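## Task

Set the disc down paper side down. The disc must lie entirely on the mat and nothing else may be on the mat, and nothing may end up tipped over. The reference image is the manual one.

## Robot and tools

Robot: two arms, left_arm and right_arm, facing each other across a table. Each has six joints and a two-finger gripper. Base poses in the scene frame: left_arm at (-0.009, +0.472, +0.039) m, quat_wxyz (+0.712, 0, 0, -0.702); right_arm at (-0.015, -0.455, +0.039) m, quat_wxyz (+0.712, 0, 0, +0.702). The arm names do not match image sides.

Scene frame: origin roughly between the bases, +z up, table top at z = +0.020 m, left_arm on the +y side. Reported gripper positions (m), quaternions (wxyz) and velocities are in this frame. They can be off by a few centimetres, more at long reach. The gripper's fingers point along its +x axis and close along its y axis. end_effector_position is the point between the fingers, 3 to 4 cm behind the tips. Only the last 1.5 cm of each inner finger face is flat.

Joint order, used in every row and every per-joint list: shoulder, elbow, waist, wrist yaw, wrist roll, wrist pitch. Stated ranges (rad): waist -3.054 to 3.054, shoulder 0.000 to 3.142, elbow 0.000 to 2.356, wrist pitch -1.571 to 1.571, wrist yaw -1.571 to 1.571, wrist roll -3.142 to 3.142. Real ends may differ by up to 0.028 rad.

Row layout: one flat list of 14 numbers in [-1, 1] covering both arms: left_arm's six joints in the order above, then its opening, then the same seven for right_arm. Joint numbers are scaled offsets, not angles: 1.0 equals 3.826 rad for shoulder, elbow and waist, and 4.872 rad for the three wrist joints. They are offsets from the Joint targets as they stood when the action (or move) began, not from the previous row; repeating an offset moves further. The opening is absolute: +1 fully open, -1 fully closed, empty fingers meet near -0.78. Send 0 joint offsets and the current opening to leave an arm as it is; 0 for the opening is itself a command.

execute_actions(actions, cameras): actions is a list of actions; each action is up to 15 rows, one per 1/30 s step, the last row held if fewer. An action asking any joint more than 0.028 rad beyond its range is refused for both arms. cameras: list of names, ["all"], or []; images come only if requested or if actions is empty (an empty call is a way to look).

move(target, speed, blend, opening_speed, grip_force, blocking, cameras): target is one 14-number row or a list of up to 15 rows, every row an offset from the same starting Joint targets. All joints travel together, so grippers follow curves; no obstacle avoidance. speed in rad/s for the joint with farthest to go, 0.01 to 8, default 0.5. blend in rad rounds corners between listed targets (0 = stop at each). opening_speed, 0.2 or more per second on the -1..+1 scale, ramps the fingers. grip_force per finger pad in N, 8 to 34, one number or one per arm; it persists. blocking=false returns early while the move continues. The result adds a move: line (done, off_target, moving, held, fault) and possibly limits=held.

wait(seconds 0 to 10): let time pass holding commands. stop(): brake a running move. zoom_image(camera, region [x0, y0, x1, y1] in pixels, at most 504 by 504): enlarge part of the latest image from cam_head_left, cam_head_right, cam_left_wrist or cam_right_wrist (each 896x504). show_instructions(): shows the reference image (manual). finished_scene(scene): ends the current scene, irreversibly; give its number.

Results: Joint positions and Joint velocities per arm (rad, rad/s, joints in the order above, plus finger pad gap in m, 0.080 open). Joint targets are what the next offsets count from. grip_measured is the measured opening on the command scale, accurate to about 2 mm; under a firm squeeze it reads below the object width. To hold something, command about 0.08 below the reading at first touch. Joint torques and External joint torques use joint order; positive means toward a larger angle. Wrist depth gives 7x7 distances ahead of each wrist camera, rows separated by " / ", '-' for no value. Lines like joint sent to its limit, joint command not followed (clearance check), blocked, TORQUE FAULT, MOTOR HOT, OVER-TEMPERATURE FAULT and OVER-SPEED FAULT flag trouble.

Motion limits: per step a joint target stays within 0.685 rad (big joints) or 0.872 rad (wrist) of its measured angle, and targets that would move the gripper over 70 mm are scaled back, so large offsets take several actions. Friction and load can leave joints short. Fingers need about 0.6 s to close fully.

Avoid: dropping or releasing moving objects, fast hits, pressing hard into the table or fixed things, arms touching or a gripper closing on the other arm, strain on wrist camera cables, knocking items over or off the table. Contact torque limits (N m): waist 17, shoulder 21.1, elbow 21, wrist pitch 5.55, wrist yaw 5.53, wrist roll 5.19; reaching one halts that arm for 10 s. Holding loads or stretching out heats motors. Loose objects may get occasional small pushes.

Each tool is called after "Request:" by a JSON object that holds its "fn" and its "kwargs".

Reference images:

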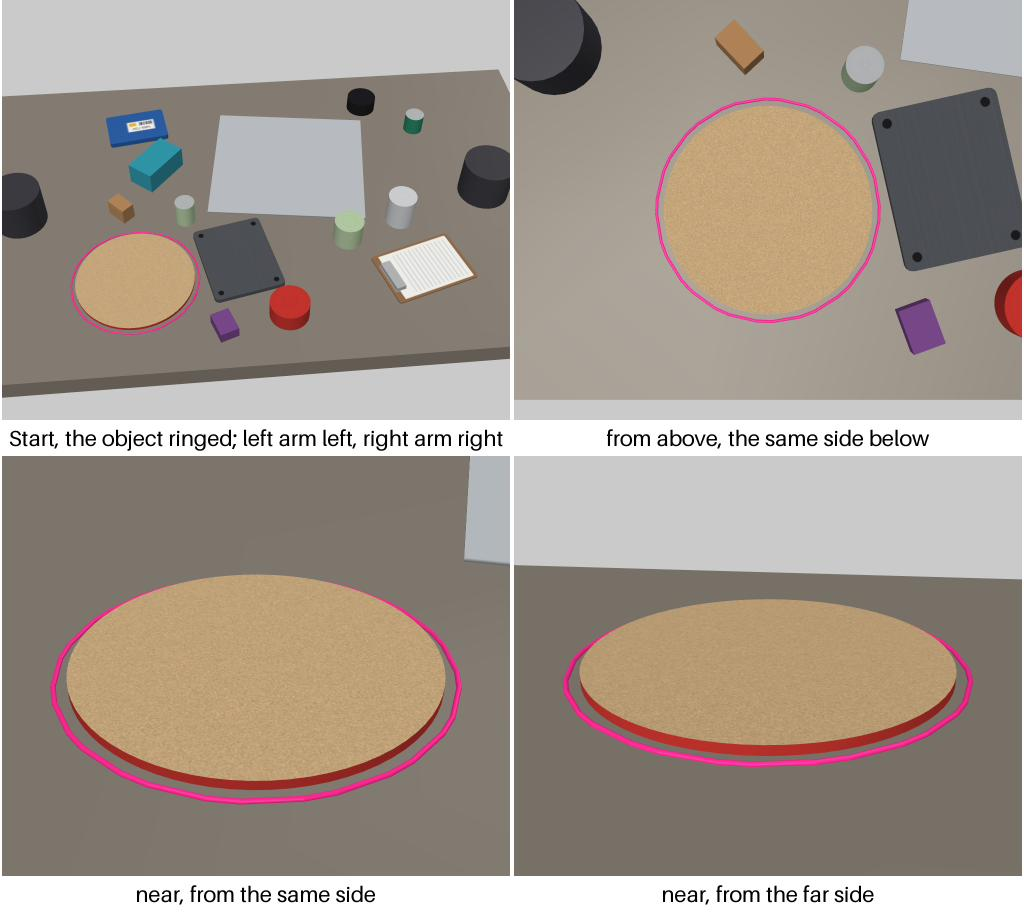

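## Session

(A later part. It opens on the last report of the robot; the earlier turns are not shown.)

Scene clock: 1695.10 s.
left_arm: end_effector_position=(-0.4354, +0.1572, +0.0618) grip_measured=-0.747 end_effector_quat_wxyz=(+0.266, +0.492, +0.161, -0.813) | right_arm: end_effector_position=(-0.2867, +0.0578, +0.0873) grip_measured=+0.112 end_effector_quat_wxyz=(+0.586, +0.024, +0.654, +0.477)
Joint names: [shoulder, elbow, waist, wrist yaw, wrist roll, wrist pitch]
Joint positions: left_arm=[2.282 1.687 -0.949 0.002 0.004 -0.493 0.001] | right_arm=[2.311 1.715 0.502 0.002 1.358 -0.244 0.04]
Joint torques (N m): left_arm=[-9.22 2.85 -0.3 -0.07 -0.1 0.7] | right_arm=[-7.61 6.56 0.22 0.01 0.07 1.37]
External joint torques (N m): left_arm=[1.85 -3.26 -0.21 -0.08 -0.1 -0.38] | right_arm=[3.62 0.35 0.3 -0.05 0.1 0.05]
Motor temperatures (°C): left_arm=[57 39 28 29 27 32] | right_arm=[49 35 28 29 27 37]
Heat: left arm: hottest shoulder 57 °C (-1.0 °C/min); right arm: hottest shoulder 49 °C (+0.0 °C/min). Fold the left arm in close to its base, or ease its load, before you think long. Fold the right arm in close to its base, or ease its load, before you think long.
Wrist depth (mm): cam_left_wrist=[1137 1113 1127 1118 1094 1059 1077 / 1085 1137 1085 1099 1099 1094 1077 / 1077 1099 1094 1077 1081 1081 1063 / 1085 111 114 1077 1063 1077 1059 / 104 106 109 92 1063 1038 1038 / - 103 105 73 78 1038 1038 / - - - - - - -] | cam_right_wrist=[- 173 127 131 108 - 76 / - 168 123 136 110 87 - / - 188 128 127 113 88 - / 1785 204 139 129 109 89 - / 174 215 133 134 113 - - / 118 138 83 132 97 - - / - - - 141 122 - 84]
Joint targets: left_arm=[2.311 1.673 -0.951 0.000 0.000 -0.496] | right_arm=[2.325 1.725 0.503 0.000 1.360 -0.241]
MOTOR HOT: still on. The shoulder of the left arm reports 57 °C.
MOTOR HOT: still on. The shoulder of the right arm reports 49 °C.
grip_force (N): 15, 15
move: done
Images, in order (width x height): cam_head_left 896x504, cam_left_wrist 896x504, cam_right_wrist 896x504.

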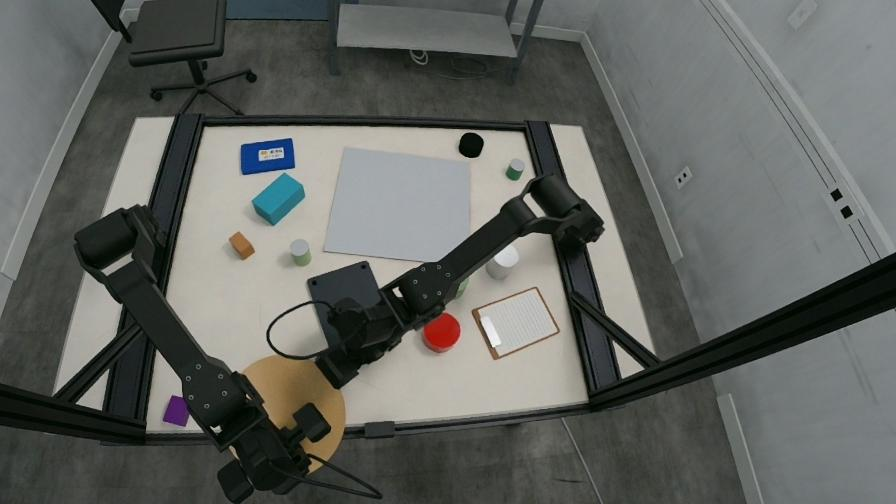

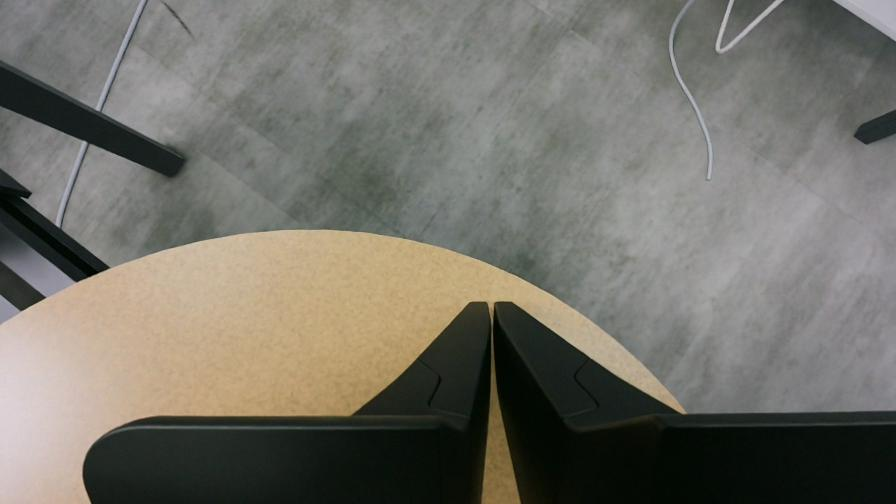

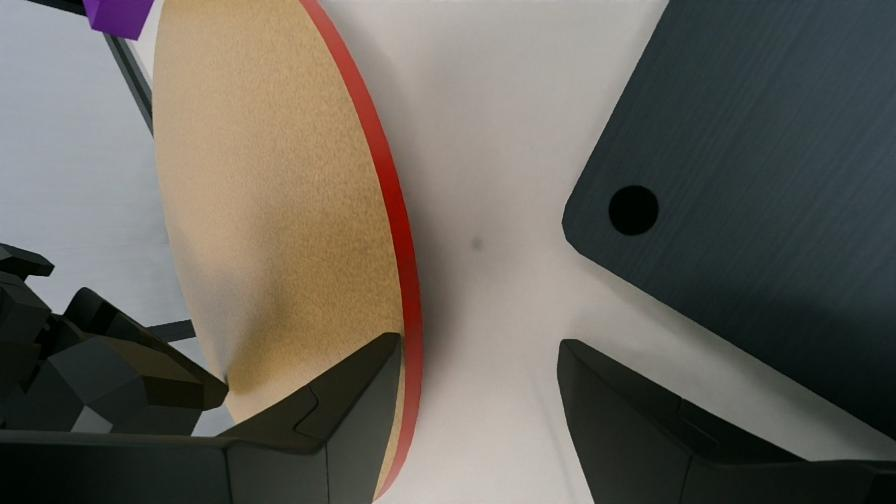

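Request:
{"fn": "move", "kwargs": {"target": [0, 0, 0, 0, 0, 0, -0.75, 0.04626, 0.08442, 0, 0, 0, -0.02956, 0.11], "speed": 0.2, "cameras": ["cam_head_left", "cam_right_wrist"]}}

Scene clock: 1723.13 s.
left_arm: end_effector_position=(-0.4354, +0.1572, +0.0618) grip_measured=-0.747 end_effector_quat_wxyz=(+0.266, +0.492, +0.161, -0.813) | right_arm: end_effector_position=(-0.3067, +0.0954, +0.0892) grip_measured=+0.112 end_effector_quat_wxyz=(+0.585, +0.026, +0.654, +0.479)
Joint names: [shoulder, elbow, waist, wrist yaw, wrist roll, wrist pitch]
Joint positions: left_arm=[2.282 1.687 -0.949 0.002 0.004 -0.493 0.001] | right_arm=[2.486 2.036 0.502 0.002 1.358 -0.383 0.04]
Joint torques (N m): left_arm=[-9.22 2.85 -0.23 -0.06 -0.1 0.7] | right_arm=[-8.26 7.01 0.23 0.01 0.07 1.04]
External joint torques (N m): left_arm=[1.75 -3.19 -0.23 -0.07 -0.1 -0.36] | right_arm=[4.09 0.56 0.17 -0.04 0.1 -0.29]
Motor temperatures (°C): left_arm=[61 39 28 29 27 33] | right_arm=[49 36 28 29 27 39]
Heat: left arm: hottest shoulder 61 °C (+4.1 °C/min); right arm: hottest shoulder 49 °C (+0.0 °C/min). Fold the left arm in close to its base, or ease its load, before you think long. Fold the right arm in close to its base, or ease its load, before you think long.
Wrist depth (mm): cam_left_wrist=[1127 1132 1137 1108 1104 1104 1072 / 912 1099 1063 1090 1094 1077 1072 / 1090 1081 1072 1090 1068 1038 1068 / 1090 110 113 1081 1081 1055 1055 / 104 106 109 92 1038 1055 1038 / - 102 105 72 78 1018 1010 / - - - - - - -] | cam_right_wrist=[- 168 119 121 109 91 81 / 1346 177 123 88 108 92 80 / - - 119 100 102 94 82 / - 202 140 105 103 97 - / - 230 146 106 104 92 - / 132 149 83 115 88 - - / - - - 113 90 - 85]
Joint targets: left_arm=[2.311 1.673 -0.951 0.000 0.000 -0.496] | right_arm=[2.502 2.048 0.503 0.000 1.360 -0.385]
MOTOR HOT: still on. The shoulder of the left arm reports 61 °C.
MOTOR HOT: still on. The shoulder of the right arm reports 49 °C.
grip_force (N): 15, 15
move: done
Images, in order (width x height): cam_head_left 896x504, cam_right_wrist 896x504.

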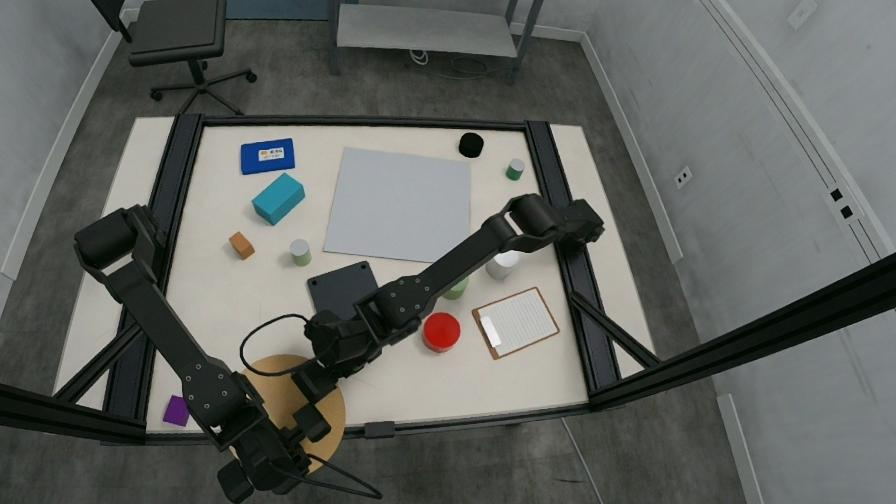

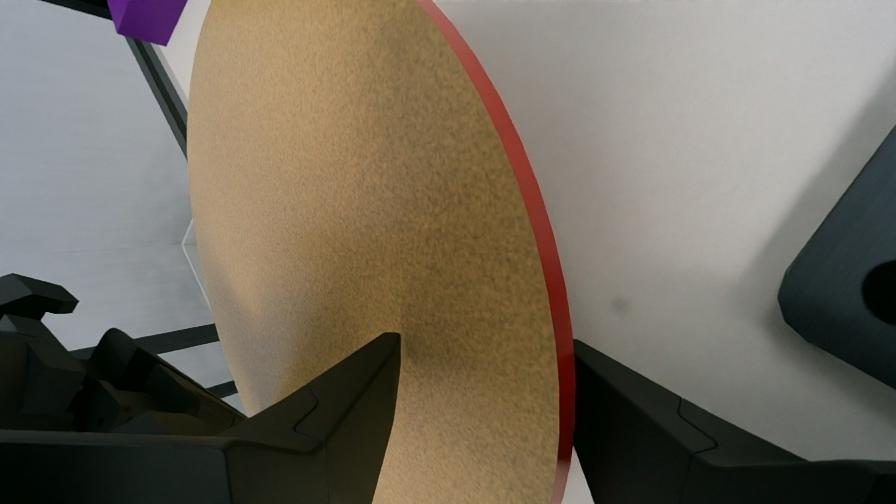

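Request:
{"fn": "move", "kwargs": {"target": [0, 0, 0, 0, 0, 0, -0.75, 0, 0, 0, 0, 0, 0, -0.78], "speed": 0.2, "opening_speed": 0.3, "grip_force": [15, 12], "cameras": ["cam_head_left", "cam_right_wrist", "cam_left_wrist"]}}

Scene clock: 1745.80 s.
left_arm: end_effector_position=(-0.4364, +0.1591, +0.0599) grip_measured=-0.747 end_effector_quat_wxyz=(+0.264, +0.494, +0.160, -0.813) | right_arm: end_effector_position=(-0.3087, +0.0962, +0.0920) grip_measured=-0.142 end_effector_quat_wxyz=(+0.583, +0.028, +0.654, +0.482)
Joint names: [shoulder, elbow, waist, wrist yaw, wrist roll, wrist pitch]
Joint positions: left_arm=[2.286 1.687 -0.953 0.003 0.004 -0.493 0.001] | right_arm=[2.486 2.043 0.504 0.001 1.358 -0.382 0.029]
Joint torques (N m): left_arm=[-9.73 2.84 0.2 -0.07 -0.09 0.69] | right_arm=[-8.31 6.26 0.04 0.04 0.07 0.99]
External joint torques (N m): left_arm=[1.35 -3.27 0.1 -0.07 -0.1 -0.39] | right_arm=[4.15 -0.27 0.04 -0.01 0.11 -0.36]
Motor temperatures (°C): left_arm=[62 39 28 29 27 33] | right_arm=[51 38 28 29 27 38]
Heat: left arm: hottest shoulder 62 °C (+5.0 °C/min); right arm: hottest shoulder 51 °C (+2.0 °C/min). Fold the left arm in close to its base, or ease its load, before you think long. Fold the right arm in close to its base, or ease its load, before you think long.
Wrist depth (mm): cam_left_wrist=[1099 1113 1104 1094 1123 1090 1104 / 1090 1090 1099 1099 1090 1085 1081 / 1068 1085 1077 1072 1099 1059 1063 / 1077 109 113 1051 1038 1051 1046 / 102 104 108 92 1038 1042 1038 / - 100 104 73 78 1018 1003 / - - - - - - -] | cam_right_wrist=[- 220 117 124 109 95 84 / - - 122 87 112 95 - / - - 131 100 114 97 87 / - 1747 148 102 107 97 - / 180 1031 166 104 111 - - / - 148 - 88 85 95 86 / - - - 111 90 - 86]
Joint targets: left_arm=[2.311 1.673 -0.951 0.000 0.000 -0.496] | right_arm=[2.502 2.048 0.503 0.000 1.360 -0.385]
MOTOR HOT: still on. The shoulder of the left arm reports 62 °C.
MOTOR HOT: still on. The shoulder of the right arm reports 51 °C.
grip_force (N): 15, 12
move: done
Images, in order (width x height): cam_head_left 896x504, cam_left_wrist 896x504, cam_right_wrist 896x504.

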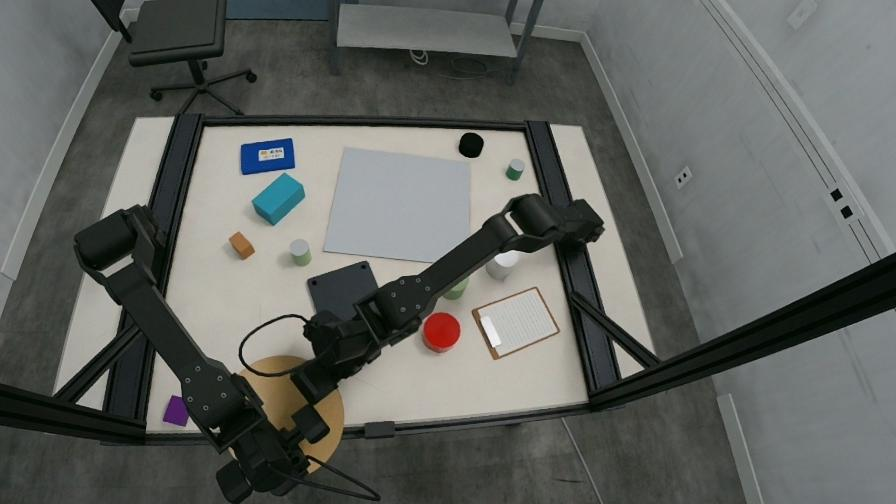

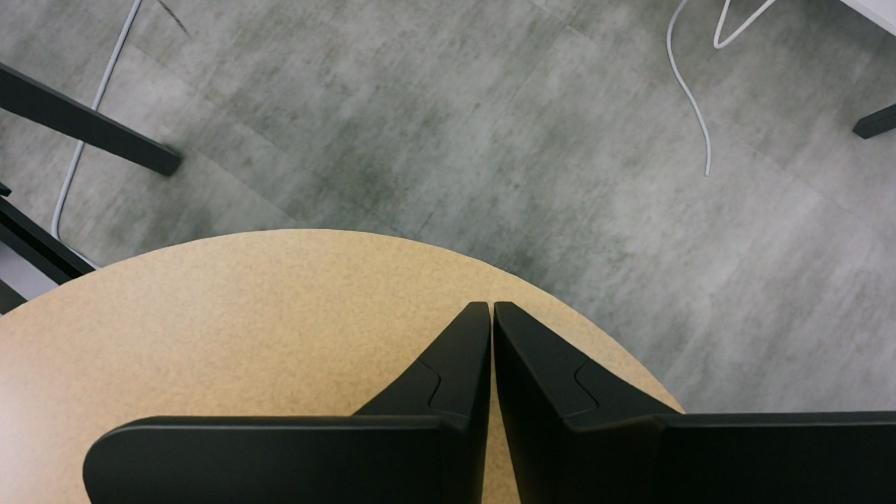

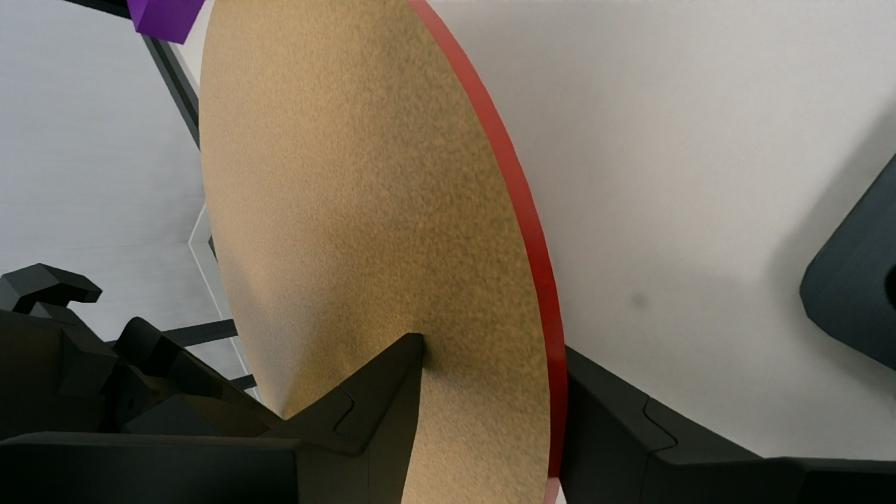

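Request:
{"fn": "move", "kwargs": {"target": [[-0.02514, 0.07232, 0, 0, 0, -0.07662, -0.75, 0, 0, 0, 0, 0, 0, -0.78], [-0.19498, -0.07893, 0.01333, 0, 0, -0.18083, -0.75, 0, 0, 0, 0, 0, 0, -0.78]], "speed": [0.3, 0.8], "blend": [0.05, 0], "grip_force": [15, 20], "cameras": ["cam_head_left", "cam_right_wrist", "cam_left_wrist"]}}

Scene clock: 1767.70 s.
left_arm: end_effector_position=(-0.2210, +0.2996, +0.1994) grip_measured=-0.747 end_effector_quat_wxyz=(+0.235, +0.667, +0.236, -0.666) | right_arm: end_effector_position=(-0.3142, +0.0975, +0.0978) grip_measured=-0.250 end_effector_quat_wxyz=(+0.576, +0.033, +0.654, +0.489)
Joint names: [shoulder, elbow, waist, wrist yaw, wrist roll, wrist pitch]
Joint positions: left_arm=[1.577 1.381 -0.903 0.001 0.002 -1.375 0.001] | right_arm=[2.486 2.054 0.509 -0.005 1.357 -0.373 0.024]
Joint torques (N m): left_arm=[-8.22 3.05 0.4 -0.04 -0.04 0.01] | right_arm=[-8.33 5.09 -0.46 0.22 0.09 0.37]
External joint torques (N m): left_arm=[-2.51 -2.58 0.36 -0.03 -0.04 -0.31] | right_arm=[4.15 -1.48 -0.45 0.17 0.12 -1.01]
Motor temperatures (°C): left_arm=[62 39 28 29 27 32] | right_arm=[52 38 28 29 27 38]
Heat: left arm: hottest shoulder 62 °C (+2.0 °C/min); right arm: hottest shoulder 52 °C (+3.0 °C/min). Fold the left arm in close to its base, or ease its load, before you think long. Fold the right arm in close to its base, or ease its load, before you think long.
Wrist depth (mm): cam_left_wrist=[217 217 217 218 217 212 213 / 228 230 229 228 227 229 223 / 244 243 242 242 241 241 221 / 256 258 260 256 255 248 232 / 275 275 274 92 266 253 252 / - 285 - 73 78 216 166 / - - - - - - -] | cam_right_wrist=[- 234 127 102 115 102 89 / - - 127 86 121 102 92 / - - 135 100 119 105 89 / 1642 1735 158 106 83 104 - / 1449 1026 161 108 122 107 - / 1100 - - 80 86 106 91 / - - - 110 90 - -]
Joint targets: left_arm=[1.565 1.371 -0.900 -0.001 0.000 -1.377] | right_arm=[2.502 2.048 0.504 0.000 1.360 -0.385]
MOTOR HOT: still on. The shoulder of the left arm reports 62 °C.
MOTOR HOT: still on. The shoulder of the right arm reports 52 °C.
grip_force (N): 15, 20
move: done; blend cut to 0 rad at target 1
Images, in order (width x height): cam_head_left 896x504, cam_left_wrist 896x504, cam_right_wrist 896x504.

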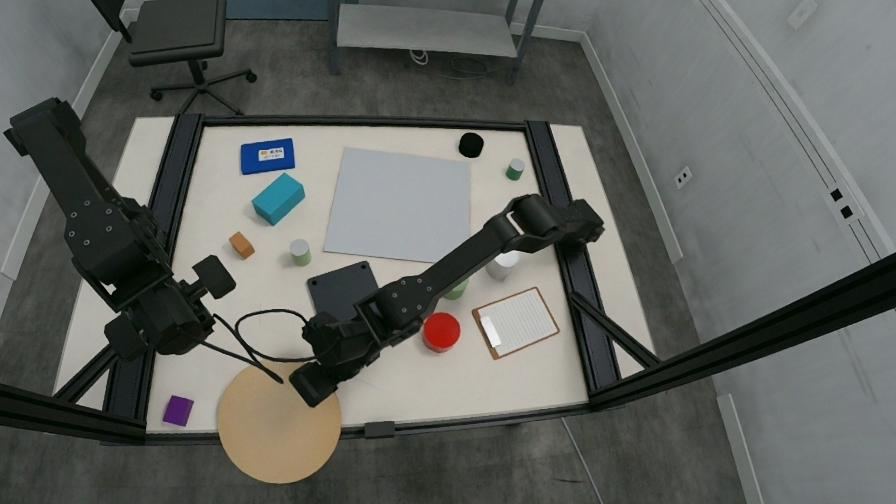

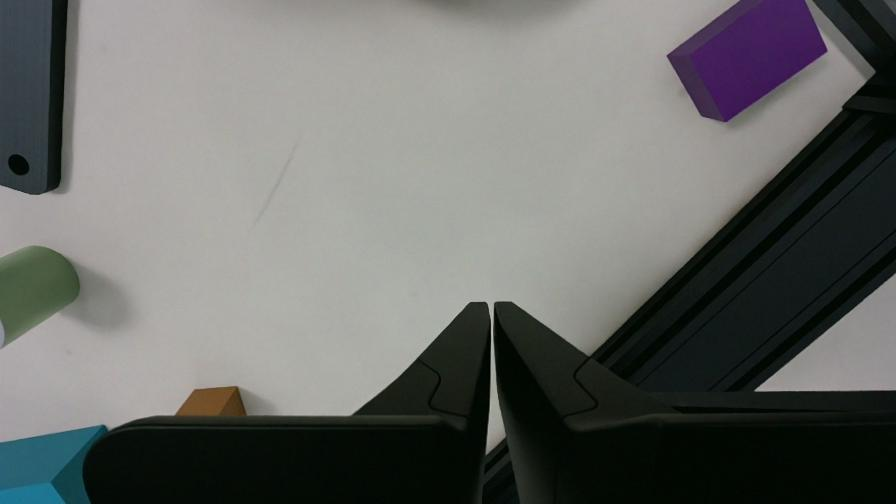

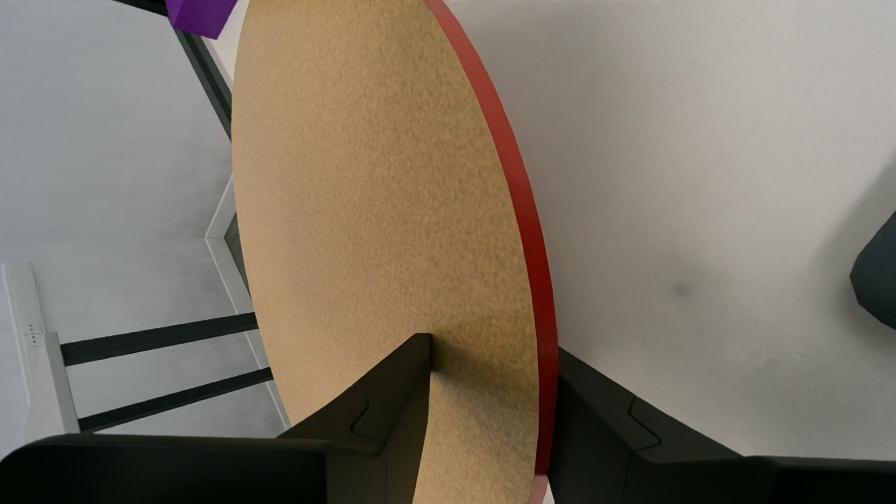

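Request:
{"fn": "move", "kwargs": {"target": [[0, 0, 0, 0, 0, 0, -0.75, -0.04838, -0.02287, 0, 0, 0, -0.01979, -0.78], [0, 0, 0, 0, 0, 0, -0.75, -0.12776, -0.05525, 0, 0, 0, -0.05667, -0.78]], "speed": [0.15, 0.2], "blend": [0.03, 0], "grip_force": [15, 34], "cameras": ["cam_head_left", "cam_head_right", "cam_right_wrist", "cam_left_wrist"]}}

Scene clock: 1814.03 s.
left_arm: end_effector_position=(-0.2208, +0.2997, +0.1993) grip_measured=-0.747 end_effector_quat_wxyz=(+0.235, +0.667, +0.236, -0.666) | right_arm: end_effector_position=(-0.2664, +0.0168, +0.2238) grip_measured=-0.668 end_effector_quat_wxyz=(+0.587, +0.018, +0.658, +0.471)
Joint names: [shoulder, elbow, waist, wrist yaw, wrist roll, wrist pitch]
Joint positions: left_arm=[1.577 1.38 -0.903 0.001 0.002 -1.376 0.001] | right_arm=[2.04 1.841 0.503 -0.003 1.363 -0.658 0.005]
Joint torques (N m): left_arm=[-8.18 3.07 0.29 -0.03 -0.05 0.04] | right_arm=[-10.57 5.29 0.07 0.16 -0.1 0.97]
External joint torques (N m): left_arm=[-2.44 -2.6 0.32 -0.04 -0.05 -0.29] | right_arm=[-0.59 -1.3 0.16 0.11 -0.07 -0.35]
Motor temperatures (°C): left_arm=[54 39 28 29 27 30] | right_arm=[53 36 28 29 27 35]
Heat: left arm: hottest shoulder 54 °C (-7.1 °C/min); right arm: hottest shoulder 53 °C (+1.0 °C/min). Fold the left arm in close to its base, or ease its load, before you think long. Fold the right arm in close to its base, or ease its load, before you think long.
Wrist depth (mm): cam_left_wrist=[217 218 217 217 212 214 214 / 229 229 228 228 228 227 224 / 240 241 241 242 240 244 224 / - 255 259 - 264 249 234 / - 275 - 92 260 248 251 / - 289 - 73 77 260 259 / - - - - - - -] | cam_right_wrist=[- - 353 - 241 195 - / - - 359 - 246 200 173 / - 1676 1838 - 254 195 181 / 2087 1955 1838 - 253 215 173 / 1484 1276 1579 - 253 217 194 / 989 1283 - 80 245 219 193 / - - - - - - 195]
Joint targets: left_arm=[1.565 1.371 -0.900 -0.001 0.000 -1.377] | right_arm=[2.014 1.836 0.504 0.000 1.360 -0.661]
MOTOR HOT: still on. The shoulder of the left arm reports 54 °C.
MOTOR HOT: still on. The shoulder of the right arm reports 53 °C.
grip_force (N): 15, 34
move: done

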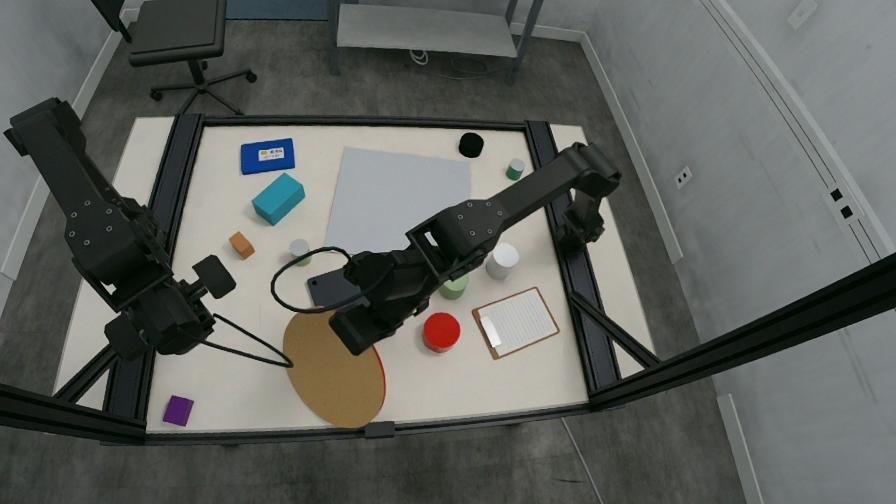

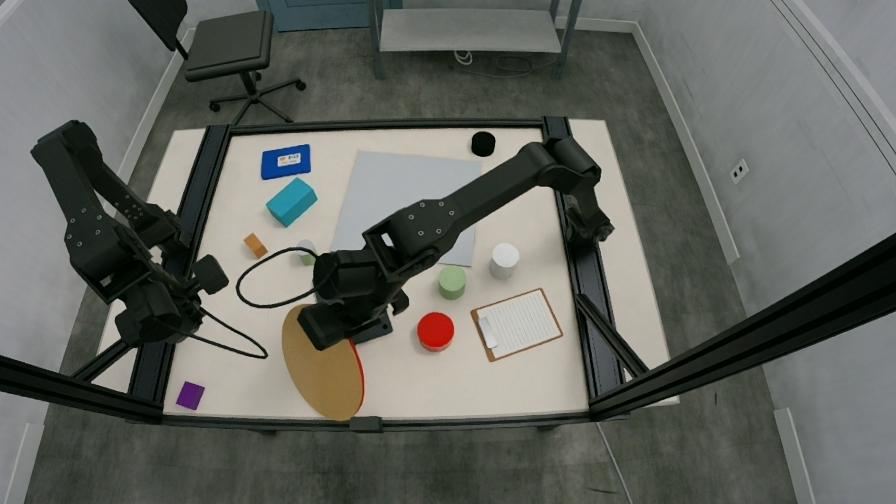

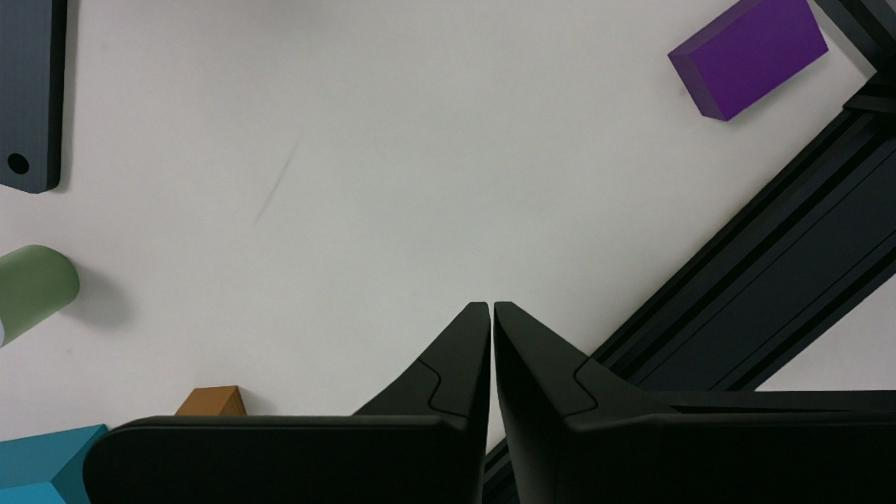

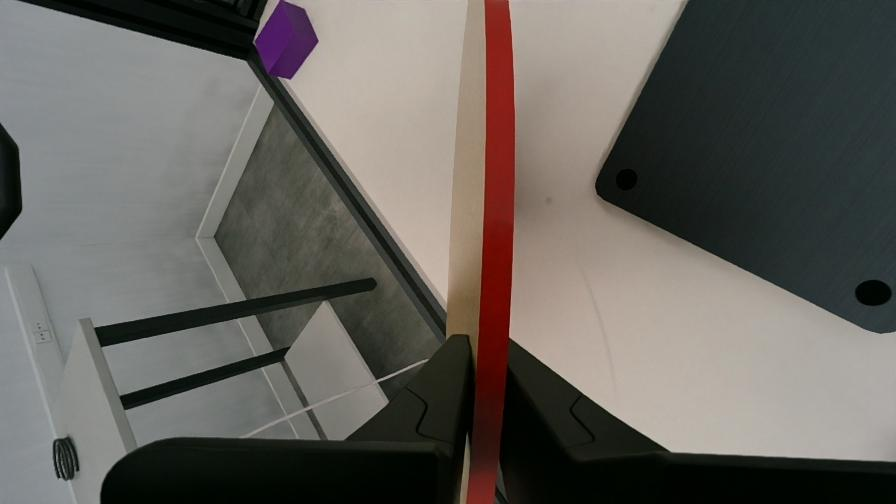

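Request:
{"fn": "move", "kwargs": {"target": [[0, 0, 0, 0, 0, 0, -0.75, -0.08168, 0.03332, -0.00125, 0, 0, -0.16884, -0.78], [0, 0, 0, 0, 0, 0, -0.75, -0.08168, 0.03332, -0.00125, 0, -0.645, -0.16884, -0.78]], "speed": [0.5, 1.0], "blend": [0.05, 0], "cameras": ["cam_head_left", "cam_head_right", "cam_right_wrist", "cam_left_wrist"]}}

Scene clock: 1836.17 s.
left_arm: end_effector_position=(-0.2208, +0.2997, +0.1993) grip_measured=-0.747 end_effector_quat_wxyz=(+0.235, +0.667, +0.236, -0.666) | right_arm: end_effector_position=(-0.1796, -0.1439, +0.3100) grip_measured=-0.668 end_effector_quat_wxyz=(+0.128, +0.641, +0.348, -0.672)
Joint names: [shoulder, elbow, waist, wrist yaw, wrist roll, wrist pitch]
Joint positions: left_arm=[1.577 1.38 -0.903 0.001 0.002 -1.376 0.001] | right_arm=[1.72 1.948 0.501 0 -1.779 -1.485 0.005]
Joint torques (N m): left_arm=[-8.18 3.08 0.28 -0.04 -0.05 0.04] | right_arm=[-7.08 6.6 -0.19 -0.02 -0.09 0.66]
External joint torques (N m): left_arm=[-2.5 -2.54 0.31 -0.05 -0.05 -0.29] | right_arm=[-0.57 1.2 -0.23 0.03 -0.11 -0.11]
Heat: left arm: hottest shoulder 53 °C (-6.1 °C/min); right arm: hottest shoulder 51 °C (-1.0 °C/min). Fold the left arm in close to its base, or ease its load, before you think long. Fold the right arm in close to its base, or ease its load, before you think long.
Wrist depth (mm): cam_left_wrist=[217 217 216 216 213 - 210 / 229 229 228 229 227 229 222 / 240 242 241 241 241 238 222 / 257 258 250 255 256 239 232 / 276 275 274 92 266 248 253 / 293 288 - 73 78 215 172 / - - - - - - -] | cam_right_wrist=[259 270 292 299 329 1270 1399 / 267 286 308 287 351 1416 1493 / 232 301 320 - 374 400 1620 / 299 315 - - 386 431 1549 / 313 335 359 - 460 466 507 / 331 355 371 80 464 500 - / - - - - - - -]
Joint targets: left_arm=[1.565 1.371 -0.900 -0.001 0.000 -1.377] | right_arm=[1.701 1.964 0.499 0.000 -1.782 -1.483]
MOTOR HOT: still on. The shoulder of the left arm reports 53 °C.
MOTOR HOT: still on. The shoulder of the right arm reports 51 °C.
grip_force (N): 15, 34
move: done

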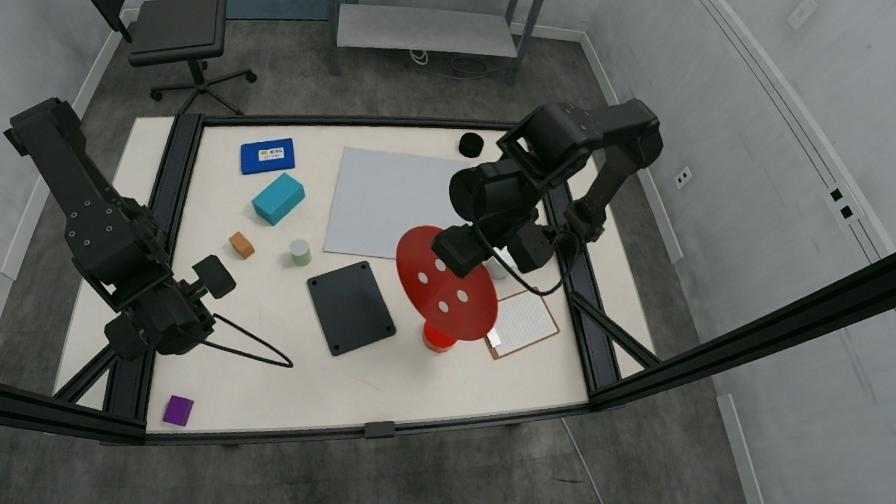

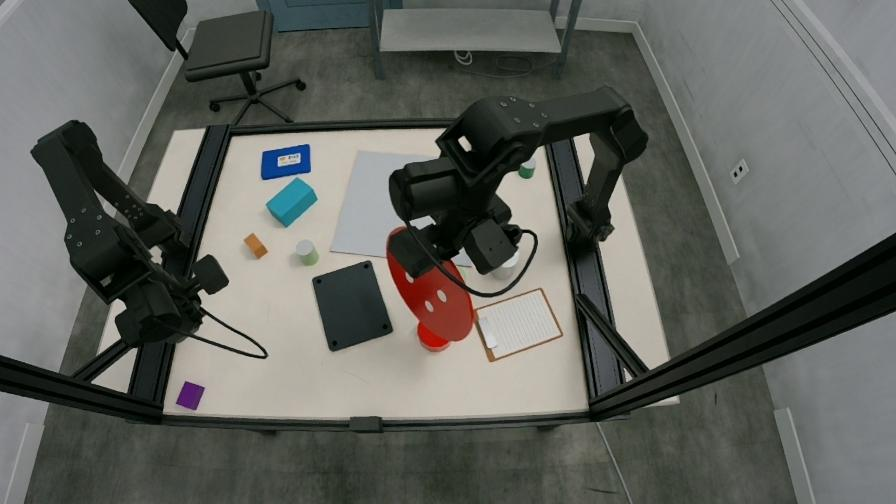

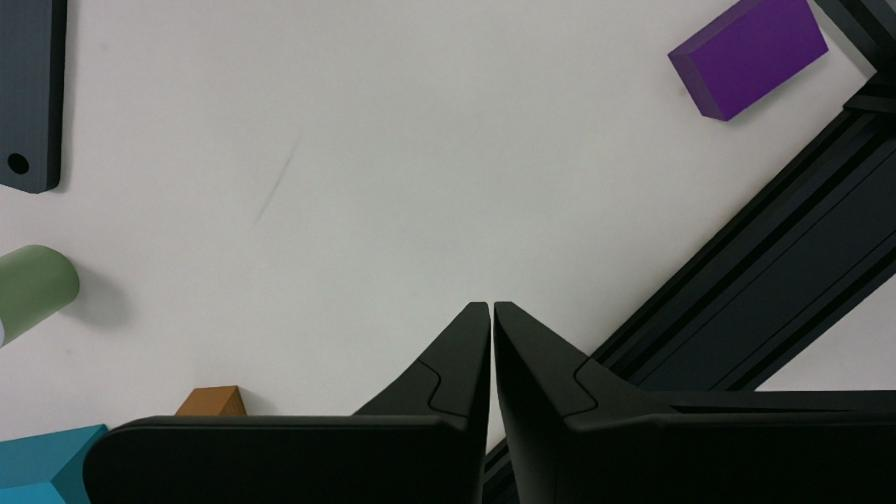

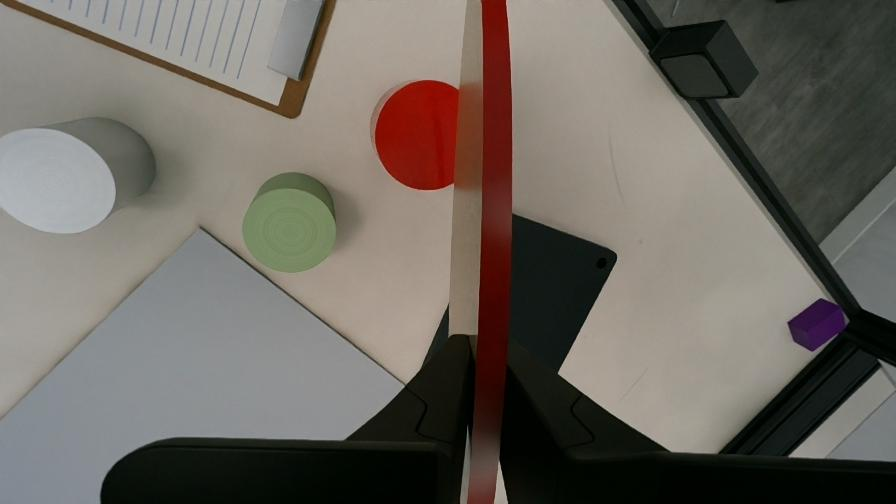

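Request:
{"fn": "move", "kwargs": {"target": [[0, 0, 0, 0, 0, 0, -0.75, 0, 0, -0.21485, 0, 0.04331, 0, -0.78], [0, 0, 0, 0, 0, 0, -0.75, -0.1811, -0.42347, -0.21485, 0, 0.04331, 0.35476, -0.78]], "speed": [0.6, 0.5], "blend": [0.05, 0], "cameras": ["cam_head_left", "cam_head_right", "cam_right_wrist"]}}

Scene clock: 1933.37 s.
left_arm: end_effector_position=(-0.2208, +0.2997, +0.1993) grip_measured=-0.747 end_effector_quat_wxyz=(+0.235, +0.667, +0.236, -0.666) | right_arm: end_effector_position=(+0.0870, -0.1653, +0.1639) grip_measured=-0.668 end_effector_quat_wxyz=(+0.470, -0.655, -0.268, +0.528)
Joint names: [shoulder, elbow, waist, wrist yaw, wrist roll, wrist pitch]
Joint positions: left_arm=[1.577 1.38 -0.903 0.001 0.002 -1.376 0.001] | right_arm=[1.025 0.34 -0.324 0.002 -1.572 0.231 0.005]
Joint torques (N m): left_arm=[-8.18 3.08 0.29 -0.04 -0.04 0.04] | right_arm=[-3.48 5.97 0.11 -0.07 0.09 2.49]
External joint torques (N m): left_arm=[-2.47 -2.56 0.3 -0.04 -0.05 -0.28] | right_arm=[-1.01 -0.35 0.11 -0.04 0.05 0.9]
Motor temperatures (°C): left_arm=[52 39 28 29 27 29] | right_arm=[46 37 28 29 27 36]
Heat: left arm: hottest shoulder 52 °C (-1.0 °C/min); right arm: hottest shoulder 46 °C (-1.0 °C/min). Fold the left arm in close to its base, or ease its load, before you think long.
Wrist depth (mm): cam_left_wrist=[213 218 220 215 215 215 216 / 231 229 231 229 224 229 224 / 238 242 237 243 240 239 221 / 258 257 259 255 257 239 224 / 274 276 274 92 267 253 272 / 295 290 - 73 78 256 283 / - - - - - - -] | cam_right_wrist=[- 145 191 235 - - - / 127 149 200 245 432 - - / - 155 207 267 628 - - / 130 157 215 270 565 - - / - 162 226 - 1642 - - / 140 168 208 80 - - - / - - - - - - -]
Joint targets: left_arm=[1.565 1.371 -0.900 -0.001 0.000 -1.377] | right_arm=[1.008 0.343 -0.324 0.000 -1.571 0.245]
MOTOR HOT: still on. The shoulder of the left arm reports 52 °C.
MOTOR HOT: cleared for the motors of the right arm.
grip_force (N): 15, 34
move: done
Images, in order (width x height): cam_head_left 896x504, cam_head_right 896x504, cam_right_wrist 896x504.

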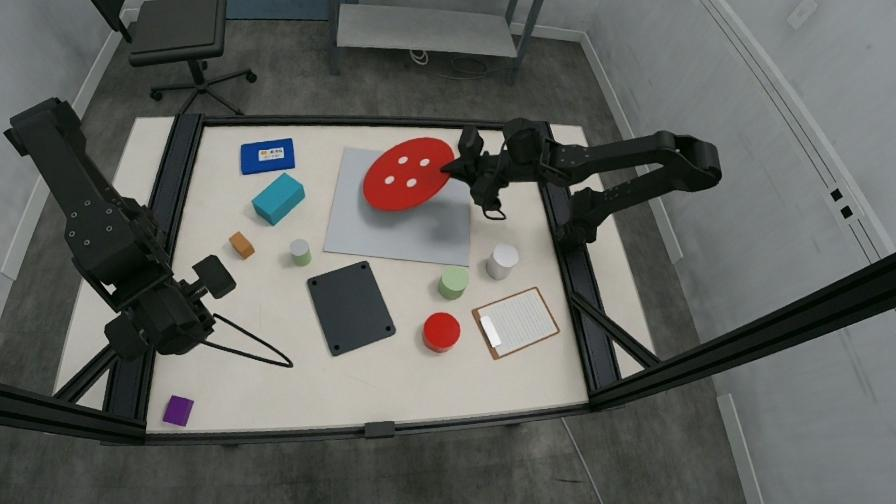

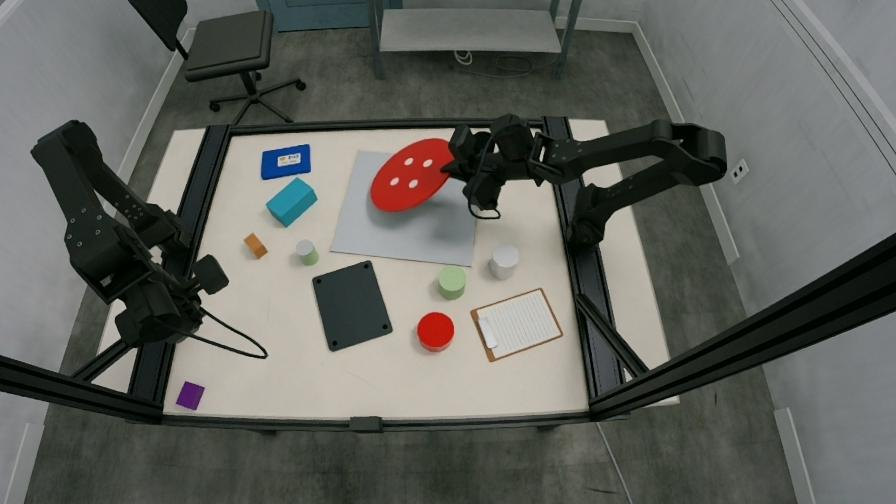

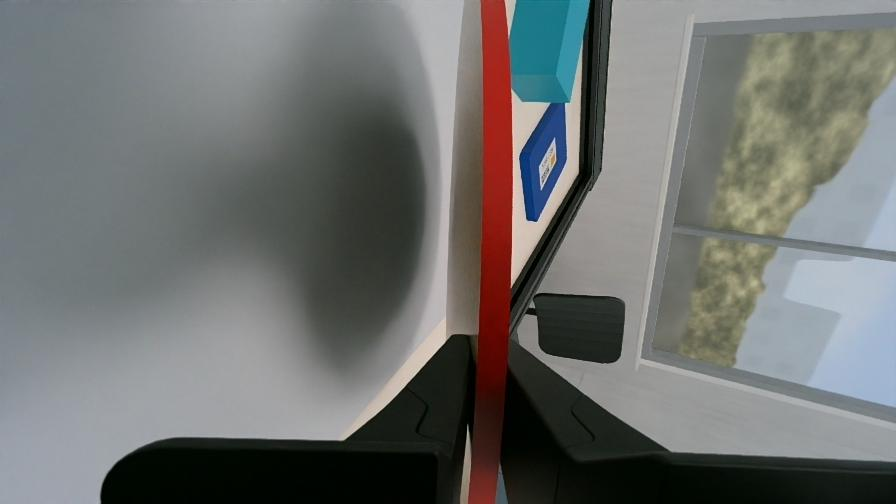

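Request:
{"fn": "zoom_image", "kwargs": {"camera": "cam_head_left", "region": [310, 110, 540, 280]}}

Scaled by 2.191 from the camera's 896x504 image, which has a finer 1280x720 frame.

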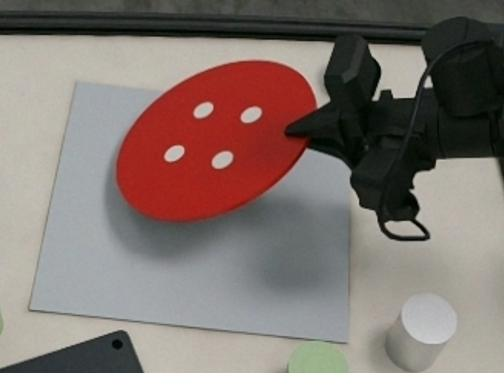

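Request:
{"fn": "move", "kwargs": {"target": [0, 0, 0, 0, 0, 0, -0.75, 0.06699, -0.02705, 0.01759, 0, 0, 0.0741, -0.78], "speed": 0.25, "cameras": ["cam_head_left", "cam_right_wrist"]}}

Request:
{"fn": "zoom_image", "kwargs": {"camera": "cam_head_left", "region": [310, 110, 540, 280]}}

Scene clock: 2022.40 s.
left_arm: end_effector_position=(-0.2208, +0.2997, +0.1993) grip_measured=-0.747 end_effector_quat_wxyz=(+0.235, +0.667, +0.236, -0.666) | right_arm: end_effector_position=(+0.0727, -0.1471, +0.1313) grip_measured=-0.668 end_effector_quat_wxyz=(+0.466, -0.640, -0.303, +0.531)
Joint names: [shoulder, elbow, waist, wrist yaw, wrist roll, wrist pitch]
Joint positions: left_arm=[1.577 1.38 -0.903 0.001 0.002 -1.376 0.001] | right_arm=[1.257 0.246 -0.262 0.003 -1.572 0.603 0.005]
Joint torques (N m): left_arm=[-8.19 3.08 0.28 -0.04 -0.04 0.04] | right_arm=[-1.5 4.13 0.66 -0.1 0.09 1.68]
External joint torques (N m): left_arm=[-2.45 -2.59 0.27 -0.05 -0.04 -0.29] | right_arm=[1.68 -1.36 0.65 -0.08 0.04 0.03]
Motor temperatures (°C): left_arm=[51 39 28 29 27 29] | right_arm=[40 35 28 29 27 51]
Heat: left arm: hottest shoulder 51 °C (-1.0 °C/min); right arm: hottest wrist pitch 51 °C (+6.1 °C/min). Fold the left arm in close to its base, or ease its load, before you think long. Fold the right arm in close to its base, or ease its load, before you think long.
Wrist depth (mm): cam_left_wrist=[217 217 217 215 215 212 213 / 230 229 229 225 226 228 223 / 243 242 240 240 241 239 221 / 256 257 257 255 257 240 235 / 277 - - 92 266 251 249 / 294 291 - 72 78 257 161 / - - - - - - -] | cam_right_wrist=[- 120 158 201 357 - - / - 121 166 206 365 - - / 103 125 178 227 464 - - / 106 123 179 228 556 - - / 108 131 192 - 1664 - 1710 / 111 135 180 80 1772 - - / - - - - - - -]
Joint targets: left_arm=[1.565 1.371 -0.900 -0.001 0.000 -1.377] | right_arm=[1.264 0.240 -0.256 0.000 -1.571 0.606]
MOTOR HOT: the wrist pitch of the right arm reports 51 °C; the controller stops that arm at 95 °C. To cool a motor, set the load down, stop pushing, or move to a pose that needs little force.
MOTOR HOT: still on. The shoulder of the left arm reports 51 °C.
grip_force (N): 15, 34
move: done
Images, in order (width x height): cam_head_left 896x504, cam_right_wrist 896x504.

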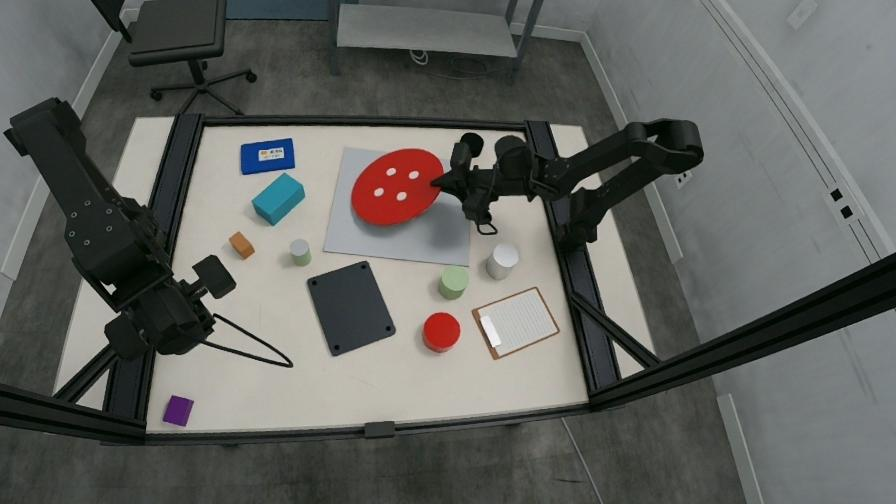

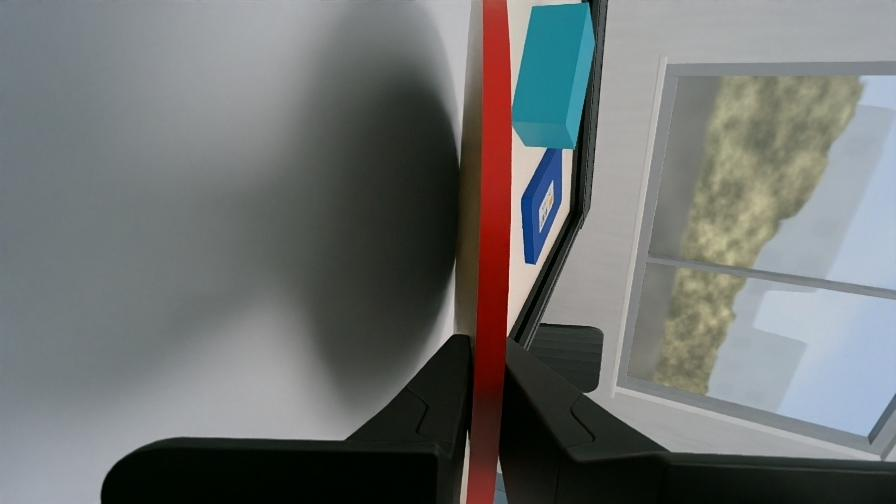

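Scaled by 2.191 from the camera's 896x504 image, which has a finer 1280x720 frame.

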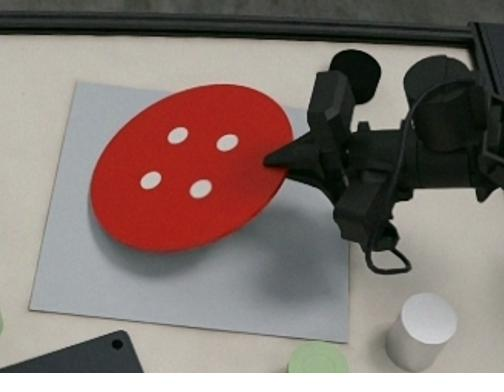

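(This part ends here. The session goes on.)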